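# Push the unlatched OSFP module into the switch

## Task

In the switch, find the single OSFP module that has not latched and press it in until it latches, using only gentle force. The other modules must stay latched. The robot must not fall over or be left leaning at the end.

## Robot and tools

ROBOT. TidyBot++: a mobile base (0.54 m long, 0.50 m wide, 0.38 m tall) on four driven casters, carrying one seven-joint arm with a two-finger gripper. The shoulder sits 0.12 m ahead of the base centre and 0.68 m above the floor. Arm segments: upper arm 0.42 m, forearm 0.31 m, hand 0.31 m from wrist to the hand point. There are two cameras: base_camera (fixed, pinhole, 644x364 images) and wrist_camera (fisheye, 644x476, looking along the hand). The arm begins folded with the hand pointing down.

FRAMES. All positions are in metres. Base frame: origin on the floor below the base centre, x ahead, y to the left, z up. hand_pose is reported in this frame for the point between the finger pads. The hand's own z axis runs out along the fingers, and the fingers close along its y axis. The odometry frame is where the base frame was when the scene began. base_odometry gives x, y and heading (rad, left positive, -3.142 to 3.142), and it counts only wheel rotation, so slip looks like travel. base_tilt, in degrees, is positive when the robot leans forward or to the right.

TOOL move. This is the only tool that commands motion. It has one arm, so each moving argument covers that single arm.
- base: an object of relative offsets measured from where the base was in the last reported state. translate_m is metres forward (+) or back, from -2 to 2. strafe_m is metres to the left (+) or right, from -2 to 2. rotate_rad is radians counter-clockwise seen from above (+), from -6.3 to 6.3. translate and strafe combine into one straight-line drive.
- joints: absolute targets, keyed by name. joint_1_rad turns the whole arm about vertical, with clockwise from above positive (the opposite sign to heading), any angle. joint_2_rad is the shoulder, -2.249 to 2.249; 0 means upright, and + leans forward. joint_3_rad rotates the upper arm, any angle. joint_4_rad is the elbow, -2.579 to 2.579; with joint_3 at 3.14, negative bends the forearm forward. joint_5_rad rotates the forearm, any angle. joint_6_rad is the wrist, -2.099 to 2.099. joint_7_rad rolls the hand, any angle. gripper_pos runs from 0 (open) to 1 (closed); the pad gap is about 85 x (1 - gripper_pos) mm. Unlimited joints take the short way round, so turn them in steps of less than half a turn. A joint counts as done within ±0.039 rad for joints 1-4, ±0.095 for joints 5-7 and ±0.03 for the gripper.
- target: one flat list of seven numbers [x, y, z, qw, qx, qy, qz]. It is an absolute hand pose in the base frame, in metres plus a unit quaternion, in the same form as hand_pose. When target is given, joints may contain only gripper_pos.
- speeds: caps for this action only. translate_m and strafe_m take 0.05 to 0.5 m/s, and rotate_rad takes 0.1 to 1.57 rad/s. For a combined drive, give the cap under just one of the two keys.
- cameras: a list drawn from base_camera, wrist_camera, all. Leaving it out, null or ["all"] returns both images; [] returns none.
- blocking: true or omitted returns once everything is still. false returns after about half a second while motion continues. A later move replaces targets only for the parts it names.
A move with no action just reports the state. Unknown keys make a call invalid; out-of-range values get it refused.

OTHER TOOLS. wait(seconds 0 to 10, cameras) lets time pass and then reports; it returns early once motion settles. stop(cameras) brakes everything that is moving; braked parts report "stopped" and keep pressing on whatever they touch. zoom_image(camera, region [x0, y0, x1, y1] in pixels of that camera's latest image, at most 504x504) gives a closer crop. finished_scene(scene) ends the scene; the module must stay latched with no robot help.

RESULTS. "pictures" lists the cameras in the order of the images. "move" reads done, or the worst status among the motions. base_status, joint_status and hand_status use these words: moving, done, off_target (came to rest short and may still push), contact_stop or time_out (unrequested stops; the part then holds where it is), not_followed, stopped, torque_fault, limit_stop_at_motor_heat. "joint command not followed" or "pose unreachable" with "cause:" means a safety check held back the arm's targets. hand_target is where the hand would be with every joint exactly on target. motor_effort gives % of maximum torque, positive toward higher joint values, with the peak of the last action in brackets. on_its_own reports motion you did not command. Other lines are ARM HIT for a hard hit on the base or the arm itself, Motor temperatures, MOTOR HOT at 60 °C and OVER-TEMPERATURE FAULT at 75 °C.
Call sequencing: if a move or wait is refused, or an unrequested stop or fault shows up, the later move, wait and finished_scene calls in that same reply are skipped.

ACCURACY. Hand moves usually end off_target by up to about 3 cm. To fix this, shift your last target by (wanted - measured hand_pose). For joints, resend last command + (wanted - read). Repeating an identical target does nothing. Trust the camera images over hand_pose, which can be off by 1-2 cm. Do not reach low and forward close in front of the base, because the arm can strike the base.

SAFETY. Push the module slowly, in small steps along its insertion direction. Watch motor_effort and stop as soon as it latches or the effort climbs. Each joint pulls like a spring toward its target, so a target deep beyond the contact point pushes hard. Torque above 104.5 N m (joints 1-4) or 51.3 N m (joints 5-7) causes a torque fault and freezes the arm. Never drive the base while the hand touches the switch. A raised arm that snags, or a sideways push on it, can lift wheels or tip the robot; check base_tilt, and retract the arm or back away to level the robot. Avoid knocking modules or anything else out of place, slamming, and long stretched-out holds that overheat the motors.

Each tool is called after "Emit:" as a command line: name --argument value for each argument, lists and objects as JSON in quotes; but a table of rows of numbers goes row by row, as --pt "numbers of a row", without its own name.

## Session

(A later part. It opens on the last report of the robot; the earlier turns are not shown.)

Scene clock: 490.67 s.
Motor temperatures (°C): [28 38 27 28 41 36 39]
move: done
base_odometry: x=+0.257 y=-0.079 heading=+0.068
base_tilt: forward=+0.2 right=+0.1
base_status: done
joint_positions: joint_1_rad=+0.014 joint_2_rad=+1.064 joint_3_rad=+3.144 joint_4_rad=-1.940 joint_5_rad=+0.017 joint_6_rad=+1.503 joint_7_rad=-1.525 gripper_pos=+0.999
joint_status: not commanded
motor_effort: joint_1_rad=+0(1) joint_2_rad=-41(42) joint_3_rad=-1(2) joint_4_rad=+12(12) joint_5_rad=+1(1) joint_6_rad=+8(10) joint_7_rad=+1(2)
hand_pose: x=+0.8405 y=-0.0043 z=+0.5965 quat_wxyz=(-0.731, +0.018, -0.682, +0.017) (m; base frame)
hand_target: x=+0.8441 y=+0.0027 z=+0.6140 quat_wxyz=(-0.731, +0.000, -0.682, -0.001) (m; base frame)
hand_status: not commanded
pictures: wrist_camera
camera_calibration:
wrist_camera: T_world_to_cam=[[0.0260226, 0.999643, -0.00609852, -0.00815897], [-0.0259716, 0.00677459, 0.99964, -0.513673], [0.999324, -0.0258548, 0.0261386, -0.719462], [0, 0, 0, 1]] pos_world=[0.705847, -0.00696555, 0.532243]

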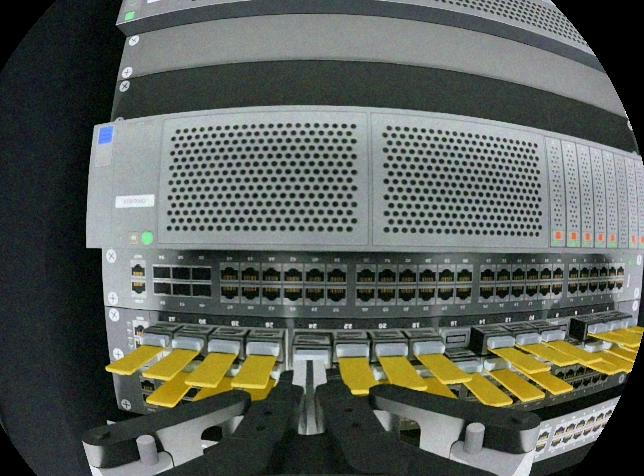

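Emit:
move --base '{"translate_m": 0.006}' --speeds '{"translate_m": 0.05}' --cameras '["wrist_camera"]'

Emit:
zoom_image --camera "wrist_camera" --region '[260, 310, 350, 370]'

Scene clock: 495.63 s.
Motor temperatures (°C): [28 38 27 28 41 36 39]
move: done
base_odometry: x=+0.263 y=-0.078 heading=+0.068
base_tilt: forward=+0.2 right=+0.1
base_status: done
joint_positions: joint_1_rad=+0.014 joint_2_rad=+1.064 joint_3_rad=+3.144 joint_4_rad=-1.943 joint_5_rad=+0.017 joint_6_rad=+1.503 joint_7_rad=-1.525 gripper_pos=+0.999
joint_status: not commanded
motor_effort: joint_1_rad=+0(1) joint_2_rad=-41(42) joint_3_rad=-1(1) joint_4_rad=+11(12) joint_5_rad=+0(1) joint_6_rad=+7(9) joint_7_rad=+2(2)
hand_pose: x=+0.8398 y=-0.0041 z=+0.5956 quat_wxyz=(-0.730, +0.018, -0.683, +0.017) (m; base frame)
hand_target: x=+0.8441 y=+0.0027 z=+0.6140 quat_wxyz=(-0.731, +0.000, -0.682, -0.001) (m; base frame)
hand_status: not commanded
pictures: wrist_camera
camera_calibration:
wrist_camera: T_world_to_cam=[[0.0258025, 0.999649, -0.00606744, -0.00813646], [-0.023415, 0.00667215, 0.999704, -0.514977], [0.999393, -0.0256528, 0.023579, -0.717244], [0, 0, 0, 1]] pos_world=[0.704961, -0.0068297, 0.531686]

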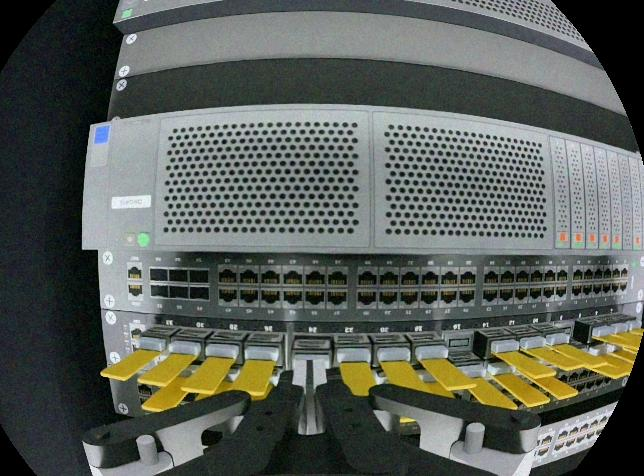

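Scaled by 5.600.

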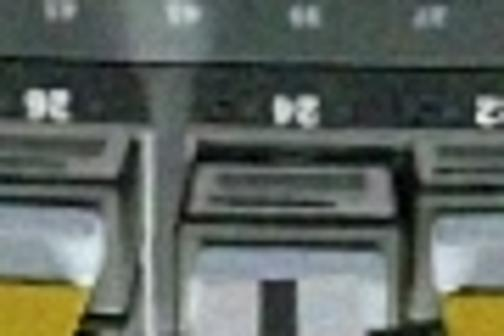

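Emit:
move --base '{"translate_m": 0.005}' --speeds '{"translate_m": 0.05}' --cameras '["wrist_camera"]'

Emit:
zoom_image --camera "wrist_camera" --region '[260, 310, 350, 370]'

Scene clock: 498.43 s.
Motor temperatures (°C): [28 38 27 28 41 36 39]
move: done
base_odometry: x=+0.268 y=-0.078 heading=+0.068
base_tilt: forward=+0.2 right=+0.1
base_status: done
joint_positions: joint_1_rad=+0.013 joint_2_rad=+1.063 joint_3_rad=+3.144 joint_4_rad=-1.944 joint_5_rad=+0.017 joint_6_rad=+1.503 joint_7_rad=-1.525 gripper_pos=+0.999
joint_status: not commanded
motor_effort: joint_1_rad=+0(1) joint_2_rad=-41(42) joint_3_rad=-1(2) joint_4_rad=+12(13) joint_5_rad=+0(1) joint_6_rad=+8(9) joint_7_rad=+2(2)
hand_pose: x=+0.8393 y=-0.0040 z=+0.5950 quat_wxyz=(-0.730, +0.018, -0.683, +0.017) (m; base frame)
hand_target: x=+0.8441 y=+0.0027 z=+0.6140 quat_wxyz=(-0.731, +0.000, -0.682, -0.001) (m; base frame)
hand_status: not commanded
pictures: wrist_camera
camera_calibration:
wrist_camera: T_world_to_cam=[[0.0256493, 0.999652, -0.0060851, -0.00809997], [-0.0218296, 0.00664574, 0.99974, -0.515803], [0.999433, -0.0255097, 0.0219925, -0.715845], [0, 0, 0, 1]] pos_world=[0.704387, -0.00673599, 0.531362]

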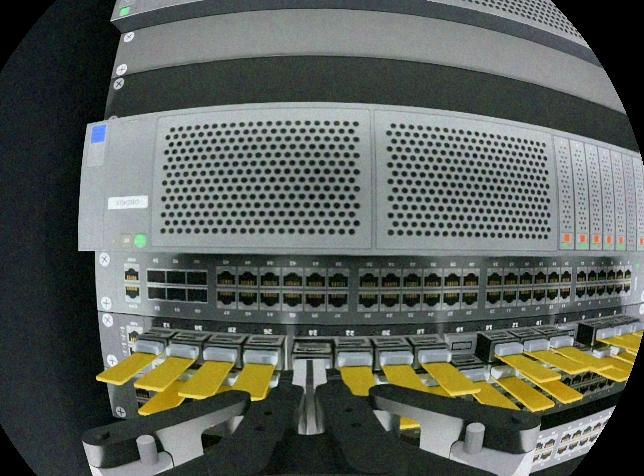

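Scaled by 5.600.

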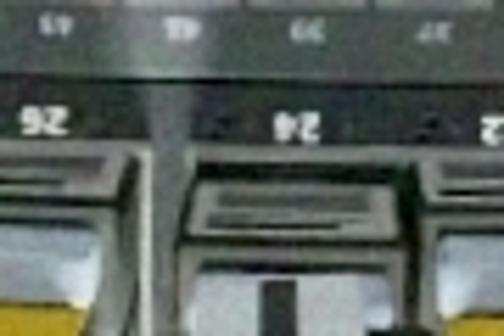

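Emit:
move --base '{"translate_m": 0.004}' --speeds '{"translate_m": 0.05}' --cameras '["wrist_camera"]'

Emit:
zoom_image --camera "wrist_camera" --region '[260, 310, 350, 370]'

Scene clock: 502.30 s.
Motor temperatures (°C): [28 38 27 28 41 36 39]
move: done
base_odometry: x=+0.272 y=-0.078 heading=+0.068
base_tilt: forward=+0.2 right=+0.1
base_status: done
joint_positions: joint_1_rad=+0.013 joint_2_rad=+1.063 joint_3_rad=+3.144 joint_4_rad=-1.946 joint_5_rad=+0.017 joint_6_rad=+1.503 joint_7_rad=-1.525 gripper_pos=+0.999
joint_status: not commanded
motor_effort: joint_1_rad=+0(1) joint_2_rad=-40(42) joint_3_rad=-1(1) joint_4_rad=+12(13) joint_5_rad=+1(1) joint_6_rad=+8(9) joint_7_rad=+1(2)
hand_pose: x=+0.8390 y=-0.0038 z=+0.5946 quat_wxyz=(-0.729, +0.018, -0.684, +0.017) (m; base frame)
hand_target: x=+0.8441 y=+0.0027 z=+0.6140 quat_wxyz=(-0.731, +0.000, -0.682, -0.001) (m; base frame)
hand_status: not commanded
pictures: wrist_camera
camera_calibration:
wrist_camera: T_world_to_cam=[[0.0254093, 0.999659, -0.00609885, -0.00805725], [-0.0205973, 0.00662305, 0.999766, -0.516437], [0.999465, -0.0252777, 0.0207586, -0.714759], [0, 0, 0, 1]] pos_world=[0.703944, -0.00659258, 0.531105]

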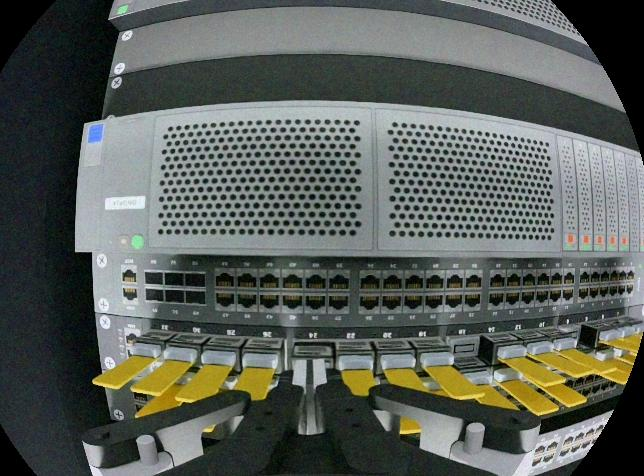

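Scaled by 5.600.

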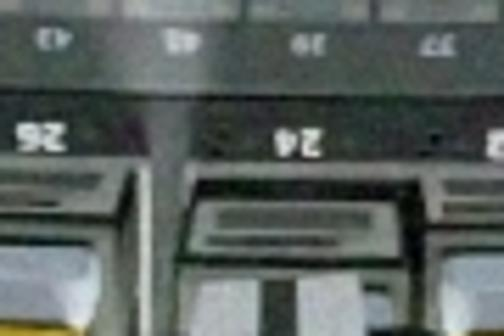

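Emit:
move --base '{"translate_m": 0.004}' --speeds '{"translate_m": 0.05}' --cameras '["wrist_camera"]'

Emit:
zoom_image --camera "wrist_camera" --region '[260, 310, 350, 370]'

Scene clock: 505.53 s.
Motor temperatures (°C): [28 38 27 28 41 36 39]
move: done
base_odometry: x=+0.276 y=-0.078 heading=+0.067
base_tilt: forward=+0.2 right=+0.1
base_status: done
joint_positions: joint_1_rad=+0.013 joint_2_rad=+1.063 joint_3_rad=+3.144 joint_4_rad=-1.947 joint_5_rad=+0.017 joint_6_rad=+1.501 joint_7_rad=-1.525 gripper_pos=+0.999
joint_status: not commanded
motor_effort: joint_1_rad=+0(1) joint_2_rad=-42(43) joint_3_rad=-2(2) joint_4_rad=+12(13) joint_5_rad=+1(1) joint_6_rad=+9(10) joint_7_rad=+1(2)
hand_pose: x=+0.8386 y=-0.0038 z=+0.5937 quat_wxyz=(-0.728, +0.018, -0.685, +0.017) (m; base frame)
hand_target: x=+0.8441 y=+0.0027 z=+0.6140 quat_wxyz=(-0.731, +0.000, -0.682, -0.001) (m; base frame)
hand_status: not commanded
pictures: wrist_camera
camera_calibration:
wrist_camera: T_world_to_cam=[[0.0254011, 0.999658, -0.00614763, -0.00802003], [-0.0179718, 0.00660526, 0.999817, -0.517801], [0.999516, -0.0252859, 0.0181334, -0.712819], [0, 0, 0, 1]] pos_world=[0.703372, -0.00658677, 0.530583]

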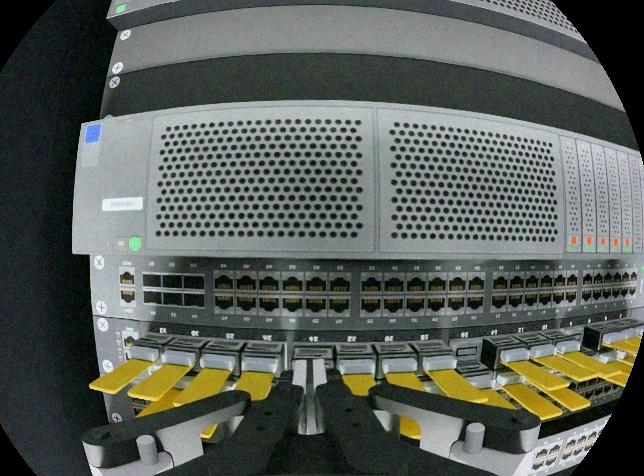

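Scaled by 5.600.

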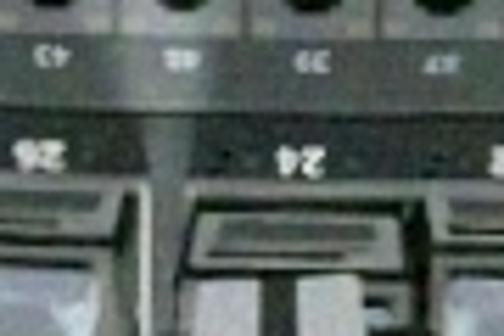

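Emit:
move --base '{"translate_m": 0.004}' --speeds '{"translate_m": 0.05}' --cameras '["wrist_camera"]'

Emit:
zoom_image --camera "wrist_camera" --region '[230, 310, 380, 370]'

Scene clock: 509.97 s.
Motor temperatures (°C): [28 38 27 28 41 36 39]
move: done
base_odometry: x=+0.280 y=-0.078 heading=+0.067
base_tilt: forward=+0.2 right=+0.1
base_status: done
joint_positions: joint_1_rad=+0.013 joint_2_rad=+1.063 joint_3_rad=+3.144 joint_4_rad=-1.949 joint_5_rad=+0.017 joint_6_rad=+1.500 joint_7_rad=-1.525 gripper_pos=+0.999
joint_status: not commanded
motor_effort: joint_1_rad=+1(1) joint_2_rad=-42(44) joint_3_rad=-1(1) joint_4_rad=+13(13) joint_5_rad=+1(1) joint_6_rad=+10(10) joint_7_rad=+2(2)
hand_pose: x=+0.8381 y=-0.0037 z=+0.5927 quat_wxyz=(-0.727, +0.018, -0.686, +0.017) (m; base frame)
hand_target: x=+0.8441 y=+0.0027 z=+0.6140 quat_wxyz=(-0.731, +0.000, -0.682, -0.001) (m; base frame)
hand_status: not commanded
pictures: wrist_camera
camera_calibration:
wrist_camera: T_world_to_cam=[[0.0252736, 0.999661, -0.00620339, -0.00796283], [-0.0149019, 0.00658142, 0.999867, -0.519386], [0.999569, -0.0251778, 0.0150632, -0.710522], [0, 0, 0, 1]] pos_world=[0.702678, -0.00651095, 0.529971]

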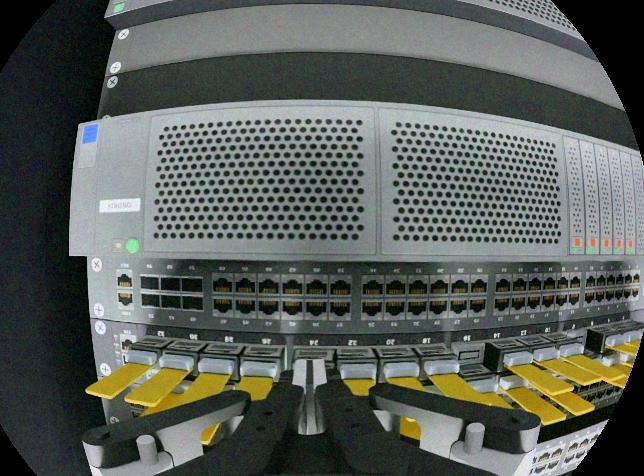

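Scaled by 3.360.

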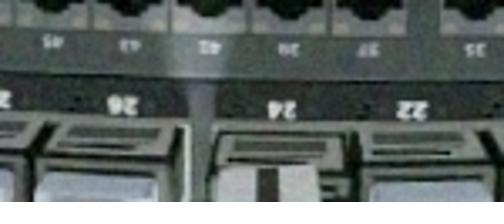

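Emit:
zoom_image --camera "wrist_camera" --region '[225, 330, 395, 380]'

Scaled by 2.965.

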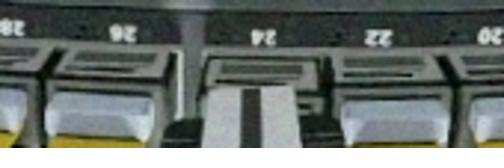

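Emit:
move --base '{"translate_m": 0.004}' --speeds '{"translate_m": 0.05}' --cameras '["wrist_camera"]'

Emit:
zoom_image --camera "wrist_camera" --region '[260, 310, 350, 370]'

Scene clock: 515.17 s.
Motor temperatures (°C): [28 38 27 28 41 36 39]
move: done
base_odometry: x=+0.284 y=-0.077 heading=+0.067
base_tilt: forward=+0.2 right=+0.1
base_status: done
joint_positions: joint_1_rad=+0.013 joint_2_rad=+1.063 joint_3_rad=+3.144 joint_4_rad=-1.952 joint_5_rad=+0.017 joint_6_rad=+1.494 joint_7_rad=-1.525 gripper_pos=+0.999
joint_status: not commanded
motor_effort: joint_1_rad=+0(1) joint_2_rad=-43(44) joint_3_rad=-1(2) joint_4_rad=+12(14) joint_5_rad=+1(1) joint_6_rad=+11(11) joint_7_rad=+2(2)
hand_pose: x=+0.8373 y=-0.0035 z=+0.5899 quat_wxyz=(-0.724, +0.018, -0.689, +0.017) (m; base frame)
hand_target: x=+0.8441 y=+0.0027 z=+0.6140 quat_wxyz=(-0.731, +0.000, -0.682, -0.001) (m; base frame)
hand_status: not commanded
pictures: wrist_camera
camera_calibration:
wrist_camera: T_world_to_cam=[[0.0250139, 0.999667, -0.00639886, -0.00779984], [-0.00617949, 0.00655536, 0.999959, -0.523951], [0.999668, -0.0249734, 0.0063414, -0.704651], [0, 0, 0, 1]] pos_world=[0.701374, -0.00636559, 0.528348]

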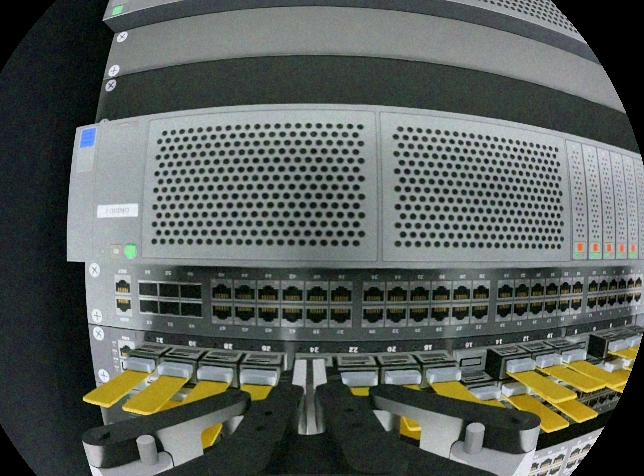

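Scaled by 5.600.

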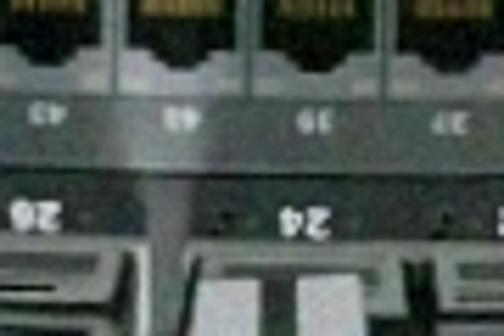

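Emit:
move --base '{"translate_m": 0.003}' --speeds '{"translate_m": 0.05}' --cameras '["wrist_camera"]'

Emit:
zoom_image --camera "wrist_camera" --region '[260, 320, 350, 380]'

Scene clock: 519.73 s.
Motor temperatures (°C): [28 38 27 28 41 36 39]
move: done
base_odometry: x=+0.287 y=-0.077 heading=+0.067
base_tilt: forward=+0.2 right=+0.1
base_status: done
joint_positions: joint_1_rad=+0.012 joint_2_rad=+1.062 joint_3_rad=+3.144 joint_4_rad=-1.957 joint_5_rad=+0.017 joint_6_rad=+1.484 joint_7_rad=-1.525 gripper_pos=+0.999
joint_status: not commanded
motor_effort: joint_1_rad=+0(1) joint_2_rad=-44(44) joint_3_rad=-2(2) joint_4_rad=+13(15) joint_5_rad=+1(1) joint_6_rad=+11(12) joint_7_rad=+1(2)
hand_pose: x=+0.8359 y=-0.0033 z=+0.5854 quat_wxyz=(-0.719, +0.018, -0.694, +0.017) (m; base frame)
hand_target: x=+0.8441 y=+0.0027 z=+0.6140 quat_wxyz=(-0.731, +0.000, -0.682, -0.001) (m; base frame)
hand_status: not commanded
pictures: wrist_camera
camera_calibration:
wrist_camera: T_world_to_cam=[[0.0246754, 0.999673, -0.00674568, -0.00752261], [0.00899827, 0.00652536, 0.999938, -0.532106], [0.999655, -0.0247346, -0.00883431, -0.694307], [0, 0, 0, 1]] pos_world=[0.699041, -0.00618104, 0.525889]

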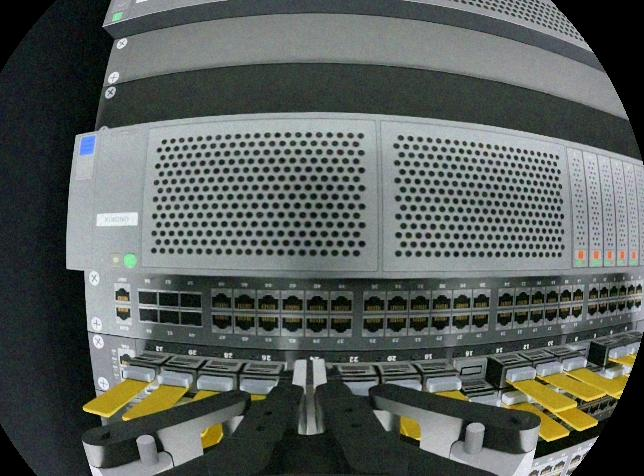

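Scaled by 5.600.

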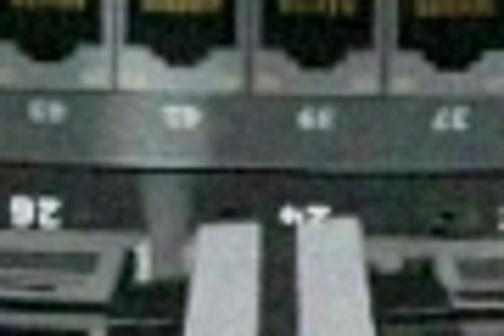

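Emit:
move --base '{"translate_m": -0.09}' --speeds '{"translate_m": 0.1}' --cameras '["wrist_camera"]'

Emit:
zoom_image --camera "wrist_camera" --region '[230, 290, 390, 380]'

Scene clock: 527.03 s.
Motor temperatures (°C): [28 38 27 28 41 36 39]
move: done
base_odometry: x=+0.197 y=-0.084 heading=+0.067
base_tilt: forward=+0.2 right=+0.1
base_status: done
joint_positions: joint_1_rad=+0.012 joint_2_rad=+1.061 joint_3_rad=+3.144 joint_4_rad=-1.956 joint_5_rad=+0.017 joint_6_rad=+1.484 joint_7_rad=-1.525 gripper_pos=+0.999
joint_status: not commanded
motor_effort: joint_1_rad=+0(2) joint_2_rad=-39(45) joint_3_rad=+0(2) joint_4_rad=+7(12) joint_5_rad=+1(2) joint_6_rad=+9(11) joint_7_rad=+2(2)
hand_pose: x=+0.8364 y=-0.0033 z=+0.5866 quat_wxyz=(-0.720, +0.018, -0.694, +0.017) (m; base frame)
hand_target: x=+0.8441 y=+0.0027 z=+0.6140 quat_wxyz=(-0.731, +0.000, -0.682, -0.001) (m; base frame)
hand_status: not commanded
pictures: wrist_camera
camera_calibration:
wrist_camera: T_world_to_cam=[[0.0246008, 0.999675, -0.00671753, -0.00753869], [0.0065588, 0.00655802, 0.999957, -0.531302], [0.999676, -0.0246438, -0.00639533, -0.696271], [0, 0, 0, 1]] pos_world=[0.699716, -0.00613823, 0.526775]

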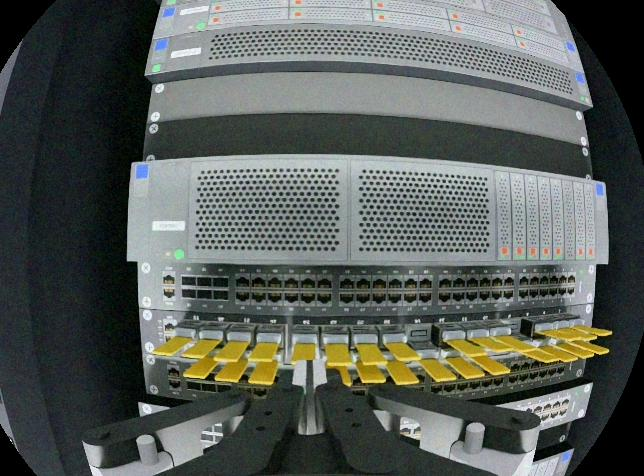

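Scaled by 3.150.

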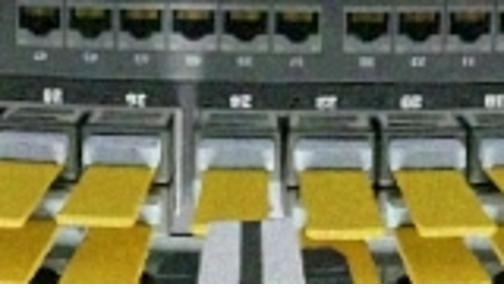

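Emit:
zoom_image --camera "wrist_camera" --region '[260, 310, 350, 370]'

Emit:
zoom_image --camera "wrist_camera" --region '[150, 300, 330, 400]'

Emit:
zoom_image --camera "wrist_camera" --region '[320, 300, 500, 400]'

Scaled by 5.600.

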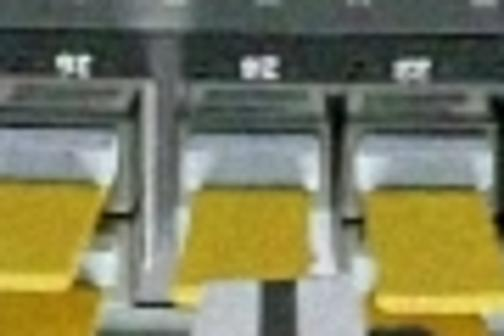

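Scaled by 2.800.

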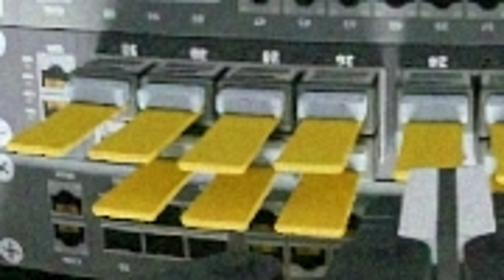

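Scaled by 2.800.

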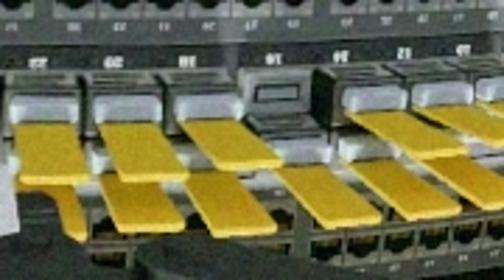

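Emit:
move --joints '{"joint_2_rad": 0.999}' --cameras '["wrist_camera"]'

Emit:
zoom_image --camera "wrist_camera" --region '[250, 300, 370, 370]'

Scene clock: 543.40 s.
Motor temperatures (°C): [28 38 27 28 41 36 39]
move: off_target
base_odometry: x=+0.197 y=-0.084 heading=+0.067
base_tilt: forward=+0.2 right=+0.1
base_status: not commanded
joint_positions: joint_1_rad=+0.012 joint_2_rad=+1.042 joint_3_rad=+3.144 joint_4_rad=-1.956 joint_5_rad=+0.017 joint_6_rad=+1.484 joint_7_rad=-1.525 gripper_pos=+0.999
joint_status: joint_2_rad off_target (ended at +1.042, target +0.999)
motor_effort: joint_1_rad=+0(1) joint_2_rad=-39(41) joint_3_rad=-1(2) joint_4_rad=+7(9) joint_5_rad=+1(1) joint_6_rad=+8(9) joint_7_rad=+1(2)
hand_pose: x=+0.8381 y=-0.0033 z=+0.6008 quat_wxyz=(-0.727, +0.018, -0.686, +0.017) (m; base frame)
hand_target: x=+0.8454 y=+0.0027 z=+0.6300 quat_wxyz=(-0.739, +0.000, -0.674, -0.001) (m; base frame)
hand_status: not commanded
pictures: wrist_camera
camera_calibration:
wrist_camera: T_world_to_cam=[[0.0247312, 0.999673, -0.00647474, -0.00771975], [-0.013217, 0.00680312, 0.99989, -0.528902], [0.999607, -0.0246429, 0.013381, -0.709747], [0, 0, 0, 1]] pos_world=[0.702668, -0.00617482, 0.538291]

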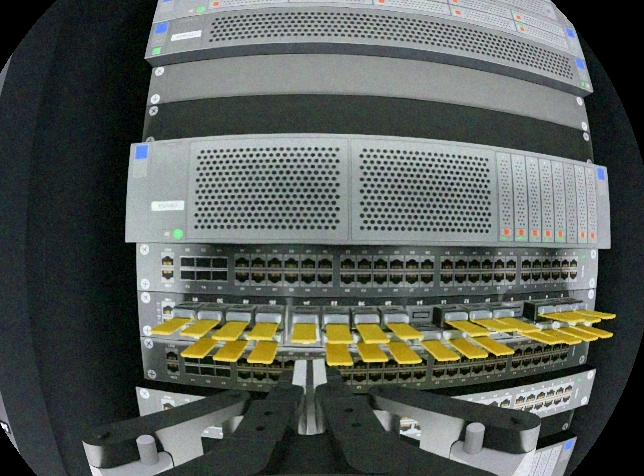

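Scaled by 4.200.

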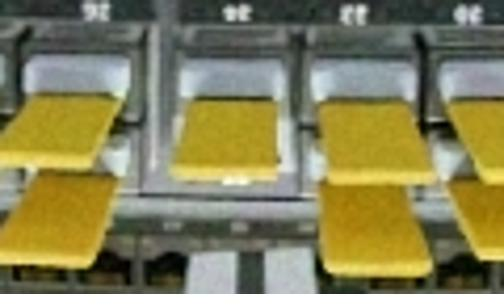

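Emit:
zoom_image --camera "wrist_camera" --region '[250, 315, 310, 355]'

Emit:
zoom_image --camera "wrist_camera" --region '[290, 315, 350, 355]'

Emit:
zoom_image --camera "wrist_camera" --region '[180, 290, 440, 370]'

Scaled by 8.400.

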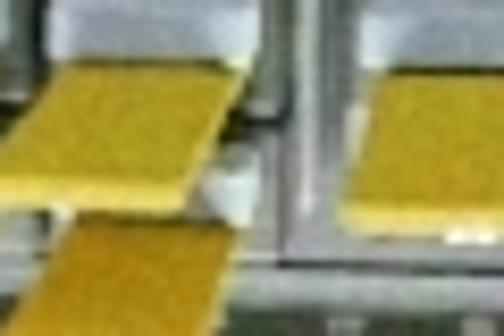

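Scaled by 8.400.

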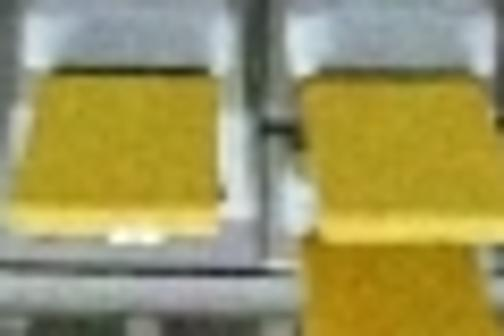

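Scaled by 1.938.

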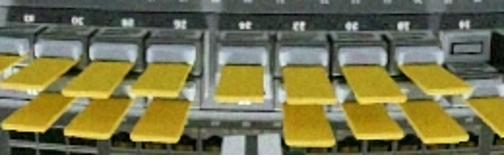

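Emit:
zoom_image --camera "wrist_camera" --region '[210, 315, 270, 355]'

Emit:
zoom_image --camera "wrist_camera" --region '[345, 315, 405, 355]'

Scaled by 8.400.

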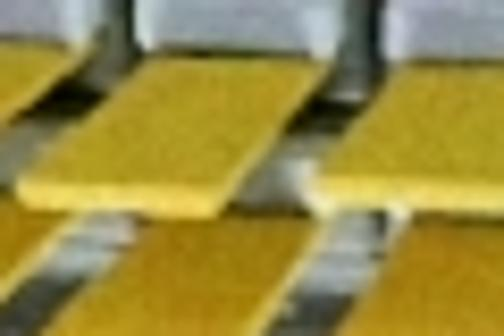

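Scaled by 8.400.

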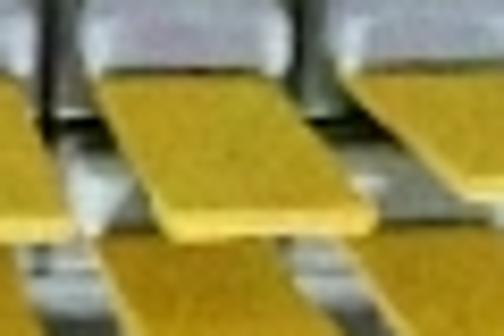

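Emit:
move --joints '{"joint_4_rad": -1.965}' --cameras '["wrist_camera"]'

Emit:
zoom_image --camera "wrist_camera" --region '[250, 315, 350, 371]'

Scene clock: 581.17 s.
Motor temperatures (°C): [28 39 27 28 40 36 39]
move: done
base_odometry: x=+0.197 y=-0.084 heading=+0.067
base_tilt: forward=+0.2 right=+0.1
base_status: not commanded
joint_positions: joint_1_rad=+0.012 joint_2_rad=+1.042 joint_3_rad=+3.144 joint_4_rad=-1.960 joint_5_rad=+0.017 joint_6_rad=+1.484 joint_7_rad=-1.525 gripper_pos=+0.999
joint_status: all done
motor_effort: joint_1_rad=+0(0) joint_2_rad=-38(39) joint_3_rad=-1(2) joint_4_rad=+8(9) joint_5_rad=+1(1) joint_6_rad=+9(9) joint_7_rad=+1(2)
hand_pose: x=+0.8370 y=-0.0033 z=+0.5995 quat_wxyz=(-0.725, +0.018, -0.688, +0.017) (m; base frame)
hand_target: x=+0.8389 y=+0.0027 z=+0.6215 quat_wxyz=(-0.731, +0.000, -0.682, -0.001) (m; base frame)
hand_status: not commanded
pictures: wrist_camera
camera_calibration:
wrist_camera: T_world_to_cam=[[0.024714, 0.999673, -0.0065174, -0.0076733], [-0.00939722, 0.00675141, 0.999933, -0.530783], [0.99965, -0.0246511, 0.009561, -0.706352], [0, 0, 0, 1]] pos_world=[0.701307, -0.00615804, 0.537451]

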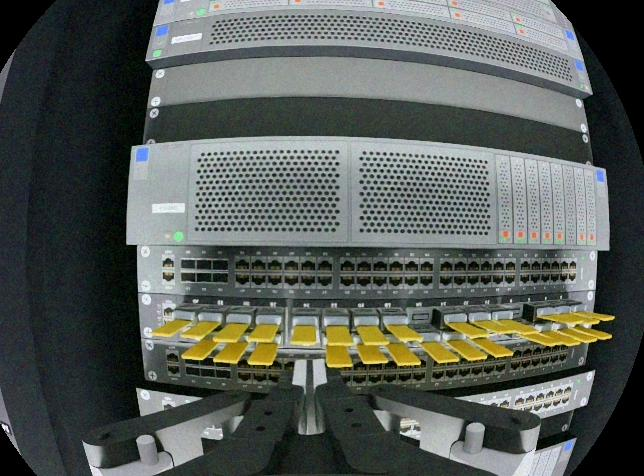

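Scaled by 5.040.

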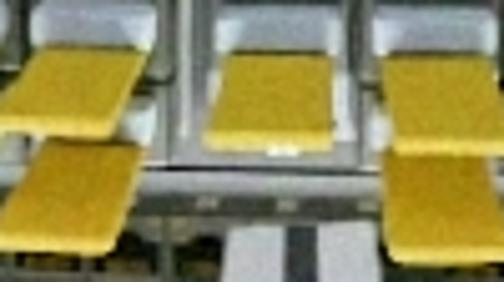

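Emit:
move --base '{"translate_m": 0.08}' --speeds '{"translate_m": 0.06}' --cameras '["wrist_camera"]'

Emit:
zoom_image --camera "wrist_camera" --region '[260, 310, 350, 370]'

Scene clock: 587.60 s.
Motor temperatures (°C): [28 39 27 28 40 36 39]
move: done
base_odometry: x=+0.277 y=-0.078 heading=+0.067
base_tilt: forward=+0.2 right=+0.1
base_status: done
joint_positions: joint_1_rad=+0.010 joint_2_rad=+1.041 joint_3_rad=+3.144 joint_4_rad=-1.965 joint_5_rad=+0.017 joint_6_rad=+1.484 joint_7_rad=-1.525 gripper_pos=+0.999
joint_status: not commanded
motor_effort: joint_1_rad=+0(2) joint_2_rad=-40(41) joint_3_rad=-2(2) joint_4_rad=+12(12) joint_5_rad=+1(1) joint_6_rad=+8(9) joint_7_rad=+2(2)
hand_pose: x=+0.8354 y=-0.0017 z=+0.5977 quat_wxyz=(-0.724, +0.019, -0.690, +0.016) (m; base frame)
hand_target: x=+0.8389 y=+0.0027 z=+0.6215 quat_wxyz=(-0.731, +0.000, -0.682, -0.001) (m; base frame)
hand_status: not commanded
pictures: wrist_camera
camera_calibration:
wrist_camera: T_world_to_cam=[[0.0225432, 0.999725, -0.00651433, -0.007388], [-0.00421018, 0.00661086, 0.999969, -0.533408], [0.999737, -0.0225151, 0.00435805, -0.701674], [0, 0, 0, 1]] pos_world=[0.69941, -0.00488599, 0.536401]

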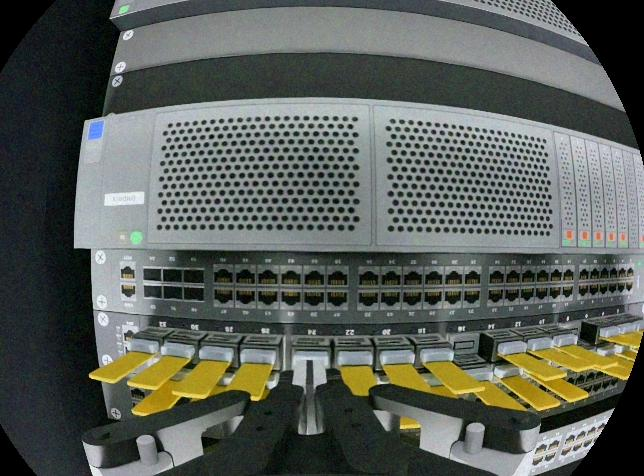

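Scaled by 5.600.

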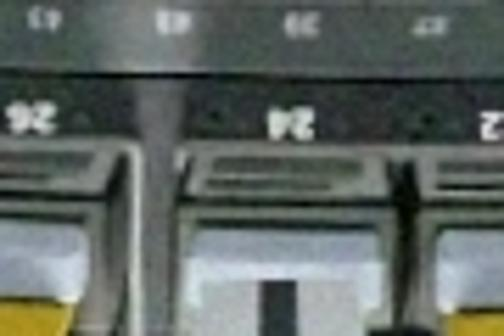

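Emit:
move --base '{"translate_m": 0.005}' --speeds '{"translate_m": 0.05}' --cameras '["wrist_camera"]'

Emit:
zoom_image --camera "wrist_camera" --region '[260, 310, 350, 370]'

Scene clock: 592.07 s.
Motor temperatures (°C): [28 39 27 28 40 36 39]
move: done
base_odometry: x=+0.282 y=-0.078 heading=+0.067
base_tilt: forward=+0.2 right=+0.1
base_status: done
joint_positions: joint_1_rad=+0.010 joint_2_rad=+1.041 joint_3_rad=+3.144 joint_4_rad=-1.966 joint_5_rad=+0.017 joint_6_rad=+1.484 joint_7_rad=-1.525 gripper_pos=+0.999
joint_status: not commanded
motor_effort: joint_1_rad=+1(1) joint_2_rad=-39(41) joint_3_rad=-1(2) joint_4_rad=+11(13) joint_5_rad=+0(1) joint_6_rad=+7(9) joint_7_rad=+1(2)
hand_pose: x=+0.8351 y=-0.0016 z=+0.5975 quat_wxyz=(-0.723, +0.019, -0.690, +0.016) (m; base frame)
hand_target: x=+0.8389 y=+0.0027 z=+0.6215 quat_wxyz=(-0.731, +0.000, -0.682, -0.001) (m; base frame)
hand_status: not commanded
pictures: wrist_camera
camera_calibration:
wrist_camera: T_world_to_cam=[[0.0223631, 0.999729, -0.00652504, -0.00735384], [-0.00321223, 0.00659849, 0.999973, -0.534021], [0.999745, -0.0223415, 0.00335892, -0.700708], [0, 0, 0, 1]] pos_world=[0.698979, -0.00477931, 0.536313]

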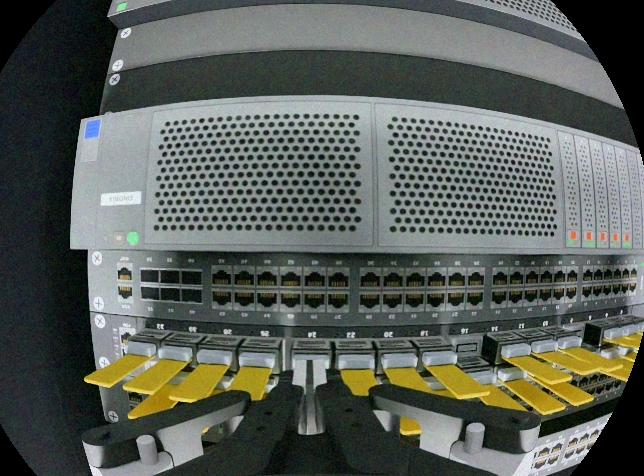

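Scaled by 5.600.

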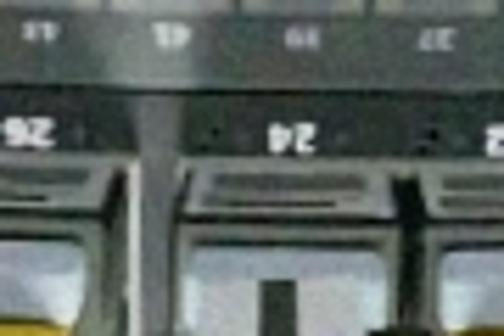

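Emit:
move --base '{"translate_m": 0.004}' --speeds '{"translate_m": 0.05}' --cameras '["wrist_camera"]'

Emit:
zoom_image --camera "wrist_camera" --region '[260, 310, 350, 370]'

Scene clock: 594.27 s.
Motor temperatures (°C): [28 39 27 28 40 36 39]
move: done
base_odometry: x=+0.286 y=-0.078 heading=+0.067
base_tilt: forward=+0.2 right=+0.1
base_status: done
joint_positions: joint_1_rad=+0.010 joint_2_rad=+1.041 joint_3_rad=+3.144 joint_4_rad=-1.968 joint_5_rad=+0.017 joint_6_rad=+1.484 joint_7_rad=-1.525 gripper_pos=+0.999
joint_status: not commanded
motor_effort: joint_1_rad=+1(2) joint_2_rad=-39(40) joint_3_rad=-1(1) joint_4_rad=+11(13) joint_5_rad=+0(0) joint_6_rad=+7(7) joint_7_rad=+1(2)
hand_pose: x=+0.8347 y=-0.0015 z=+0.5972 quat_wxyz=(-0.723, +0.019, -0.690, +0.016) (m; base frame)
hand_target: x=+0.8389 y=+0.0027 z=+0.6215 quat_wxyz=(-0.731, +0.000, -0.682, -0.001) (m; base frame)
hand_status: not commanded
pictures: wrist_camera
camera_calibration:
wrist_camera: T_world_to_cam=[[0.022241, 0.999731, -0.00653719, -0.0073256], [-0.00209634, 0.00658542, 0.999976, -0.534648], [0.99975, -0.0222267, 0.00224224, -0.699662], [0, 0, 0, 1]] pos_world=[0.698529, -0.00470667, 0.536156]

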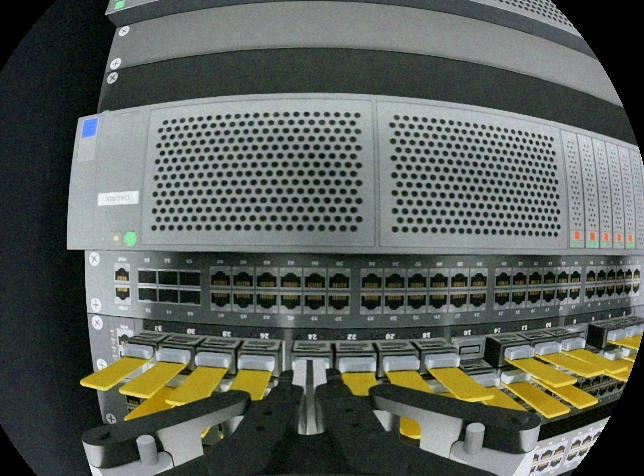

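Scaled by 5.600.

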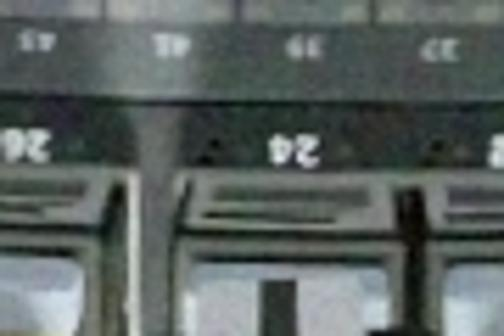

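Emit:
move --base '{"translate_m": 0.004}' --speeds '{"translate_m": 0.05}' --cameras '["wrist_camera"]'

Emit:
zoom_image --camera "wrist_camera" --region '[260, 310, 350, 370]'

Scene clock: 598.70 s.
Motor temperatures (°C): [28 39 27 28 40 36 39]
move: done
base_odometry: x=+0.290 y=-0.078 heading=+0.066
base_tilt: forward=+0.2 right=+0.1
base_status: done
joint_positions: joint_1_rad=+0.010 joint_2_rad=+1.041 joint_3_rad=+3.144 joint_4_rad=-1.985 joint_5_rad=+0.017 joint_6_rad=+1.479 joint_7_rad=-1.525 gripper_pos=+0.999
joint_status: not commanded
motor_effort: joint_1_rad=-1(2) joint_2_rad=-41(43) joint_3_rad=-1(3) joint_4_rad=+13(17) joint_5_rad=+1(1) joint_6_rad=+9(11) joint_7_rad=+1(2)
hand_pose: x=+0.8294 y=-0.0014 z=+0.5894 quat_wxyz=(-0.715, +0.019, -0.699, +0.016) (m; base frame)
hand_target: x=+0.8389 y=+0.0027 z=+0.6215 quat_wxyz=(-0.731, +0.000, -0.682, -0.001) (m; base frame)
hand_status: not commanded
pictures: wrist_camera
camera_calibration:
wrist_camera: T_world_to_cam=[[0.0221147, 0.999732, -0.00686082, -0.00702567], [0.0203307, 0.00641137, 0.999773, -0.545357], [0.999549, -0.0222492, -0.0201835, -0.680953], [0, 0, 0, 1]] pos_world=[0.691889, -0.00463037, 0.531441]

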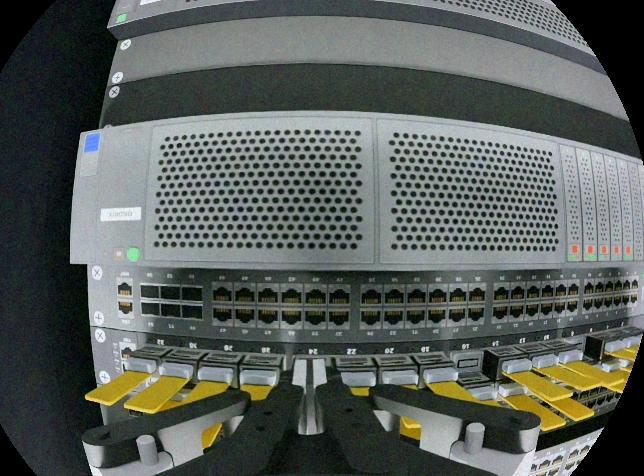

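Scaled by 5.600.

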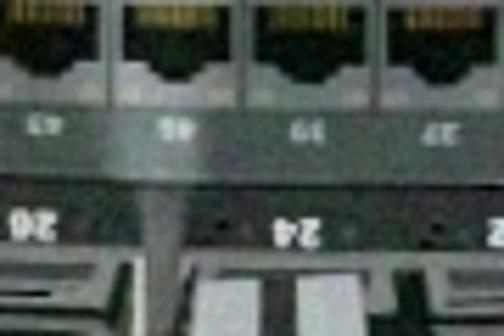

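Emit:
move --base '{"translate_m": -0.085}' --speeds '{"translate_m": 0.1}' --joints '{"joint_2_rad": 0.994}' --cameras '["wrist_camera"]'

Emit:
zoom_image --camera "wrist_camera" --region '[250, 300, 370, 370]'

Scene clock: 605.30 s.
Motor temperatures (°C): [28 39 27 28 40 36 39]
move: off_target
base_odometry: x=+0.205 y=-0.084 heading=+0.066
base_tilt: forward=+0.2 right=+0.1
base_status: done
joint_positions: joint_1_rad=+0.010 joint_2_rad=+1.037 joint_3_rad=+3.144 joint_4_rad=-1.981 joint_5_rad=+0.017 joint_6_rad=+1.479 joint_7_rad=-1.525 gripper_pos=+0.999
joint_status: joint_2_rad off_target (ended at +1.037, target +0.994)
motor_effort: joint_1_rad=+0(1) joint_2_rad=-39(43) joint_3_rad=-1(2) joint_4_rad=+7(12) joint_5_rad=+1(1) joint_6_rad=+8(10) joint_7_rad=+1(2)
hand_pose: x=+0.8311 y=-0.0015 z=+0.5941 quat_wxyz=(-0.718, +0.019, -0.695, +0.016) (m; base frame)
hand_target: x=+0.8392 y=+0.0027 z=+0.6251 quat_wxyz=(-0.733, +0.000, -0.681, -0.001) (m; base frame)
hand_status: not commanded
pictures: wrist_camera
camera_calibration:
wrist_camera: T_world_to_cam=[[0.0221662, 0.999731, -0.0067579, -0.00712007], [0.0114867, 0.00650444, 0.999913, -0.542817], [0.999688, -0.0222419, -0.0113394, -0.687966], [0, 0, 0, 1]] pos_world=[0.694144, -0.00465276, 0.53492]

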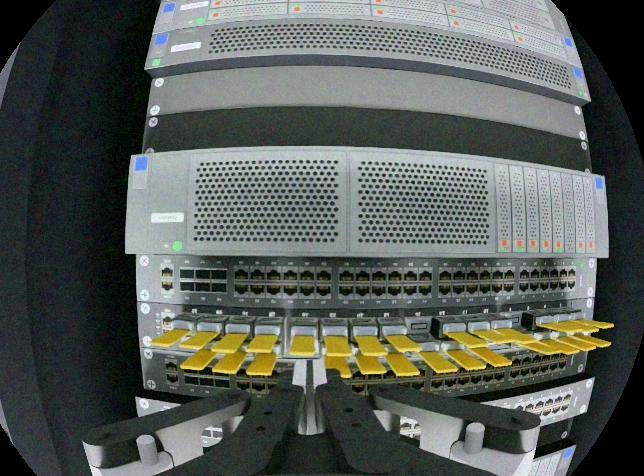

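Scaled by 4.200.

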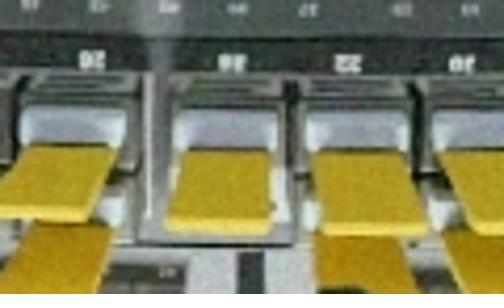

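Emit:
zoom_image --camera "wrist_camera" --region '[230, 320, 290, 360]'

Emit:
zoom_image --camera "wrist_camera" --region '[270, 320, 330, 360]'

Emit:
zoom_image --camera "wrist_camera" --region '[310, 320, 370, 360]'

Scaled by 8.400.

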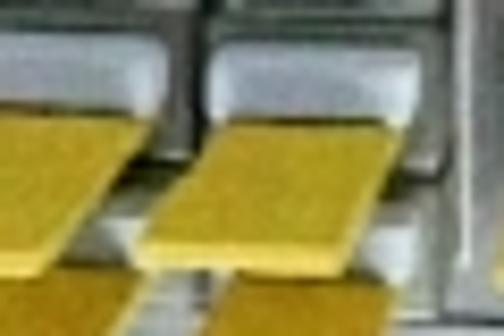

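Scaled by 8.400.

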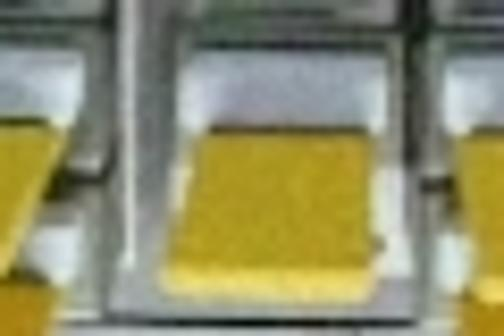

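Scaled by 8.400.

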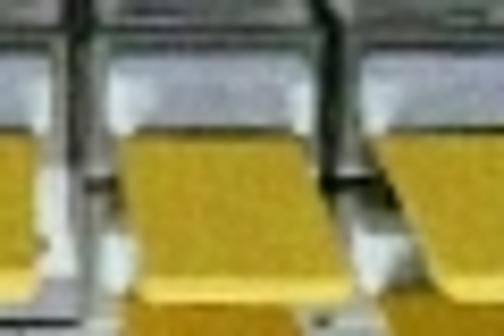

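Emit:
move --joints '{"joint_6_rad": 2.04}' --cameras '[]'

Emit:
move --joints '{"joint_2_rad": 1.398, "joint_4_rad": -1.567}' --cameras '["wrist_camera"]'

Emit:
zoom_image --camera "wrist_camera" --region '[150, 150, 470, 390]'

Scene clock: 650.17 s.
Motor temperatures (°C): [28 39 27 28 40 36 39]
move: done
base_odometry: x=+0.205 y=-0.084 heading=+0.066
base_tilt: forward=+0.2 right=+0.1
base_status: not commanded
joint_positions: joint_1_rad=+0.010 joint_2_rad=+1.029 joint_3_rad=+3.144 joint_4_rad=-1.981 joint_5_rad=+0.017 joint_6_rad=+1.995 joint_7_rad=-1.526 gripper_pos=+0.999
joint_status: all done
motor_effort: joint_1_rad=+0(1) joint_2_rad=-37(42) joint_3_rad=-1(2) joint_4_rad=+7(9) joint_5_rad=+1(1) joint_6_rad=+7(10) joint_7_rad=+1(2)
hand_pose: x=+0.7852 y=-0.0011 z=+0.7511 quat_wxyz=(-0.874, +0.014, -0.486, +0.018) (m; base frame)
hand_target: x=+0.7762 y=+0.0024 z=+0.7910 quat_wxyz=(-0.896, +0.000, -0.444, -0.001) (m; base frame)
hand_status: not commanded
pictures: none
No camera images: "cameras" was empty.

Scene clock: 651.73 s.
Motor temperatures (°C): [28 39 27 28 40 36 39]
move: done
base_odometry: x=+0.205 y=-0.084 heading=+0.066
base_tilt: forward=+0.2 right=+0.1
base_status: not commanded
joint_positions: joint_1_rad=+0.010 joint_2_rad=+1.408 joint_3_rad=+3.144 joint_4_rad=-1.594 joint_5_rad=+0.017 joint_6_rad=+1.995 joint_7_rad=-1.526 gripper_pos=+0.999
joint_status: all done
motor_effort: joint_1_rad=+0(1) joint_2_rad=-43(46) joint_3_rad=-1(2) joint_4_rad=+7(8) joint_5_rad=+1(1) joint_6_rad=+6(8) joint_7_rad=+2(2)
hand_pose: x=+0.8411 y=-0.0014 z=+0.6055 quat_wxyz=(-0.876, +0.015, -0.482, +0.018) (m; base frame)
hand_target: x=+0.8373 y=+0.0023 z=+0.6320 quat_wxyz=(-0.895, +0.000, -0.446, -0.001) (m; base frame)
hand_status: not commanded
pictures: wrist_camera
camera_calibration:
wrist_camera: T_world_to_cam=[[0.0188643, 0.999796, 0.00726957, -0.013], [-0.497782, 0.00308606, 0.867297, -0.0457203], [0.867097, -0.0199796, 0.497739, -0.894493], [0, 0, 0, 1]] pos_world=[0.753099, -0.00473315, 0.484971]

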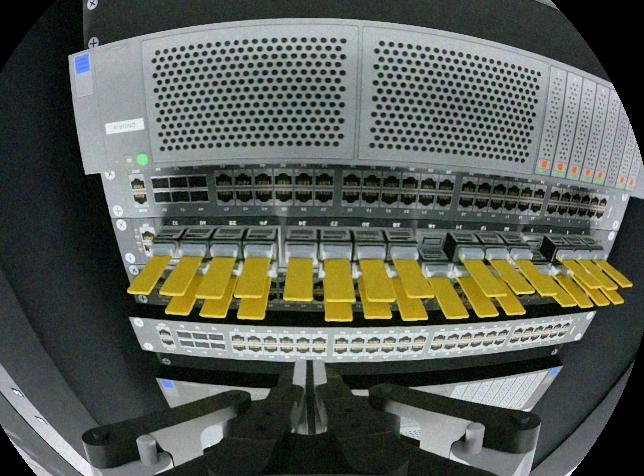

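Scaled by 1.575.

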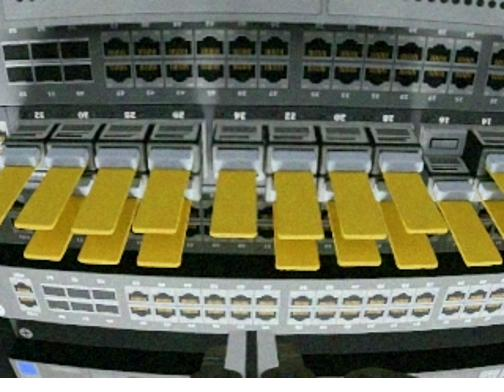

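Emit:
zoom_image --camera "wrist_camera" --region '[190, 225, 310, 310]'

Emit:
zoom_image --camera "wrist_camera" --region '[270, 225, 390, 310]'

Scaled by 4.200.

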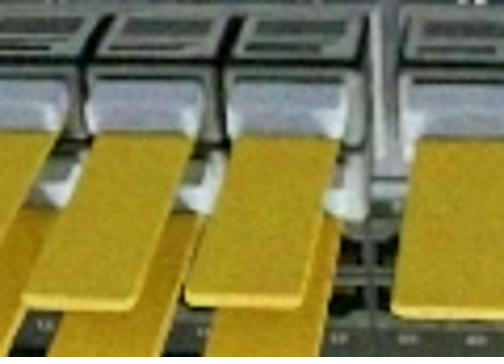

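Scaled by 4.200.

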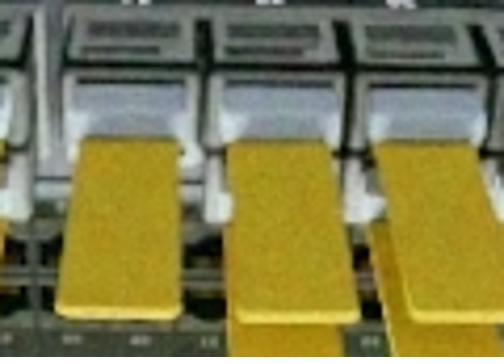

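Emit:
finished_scene --scene 1

The scene is finished: the task was done.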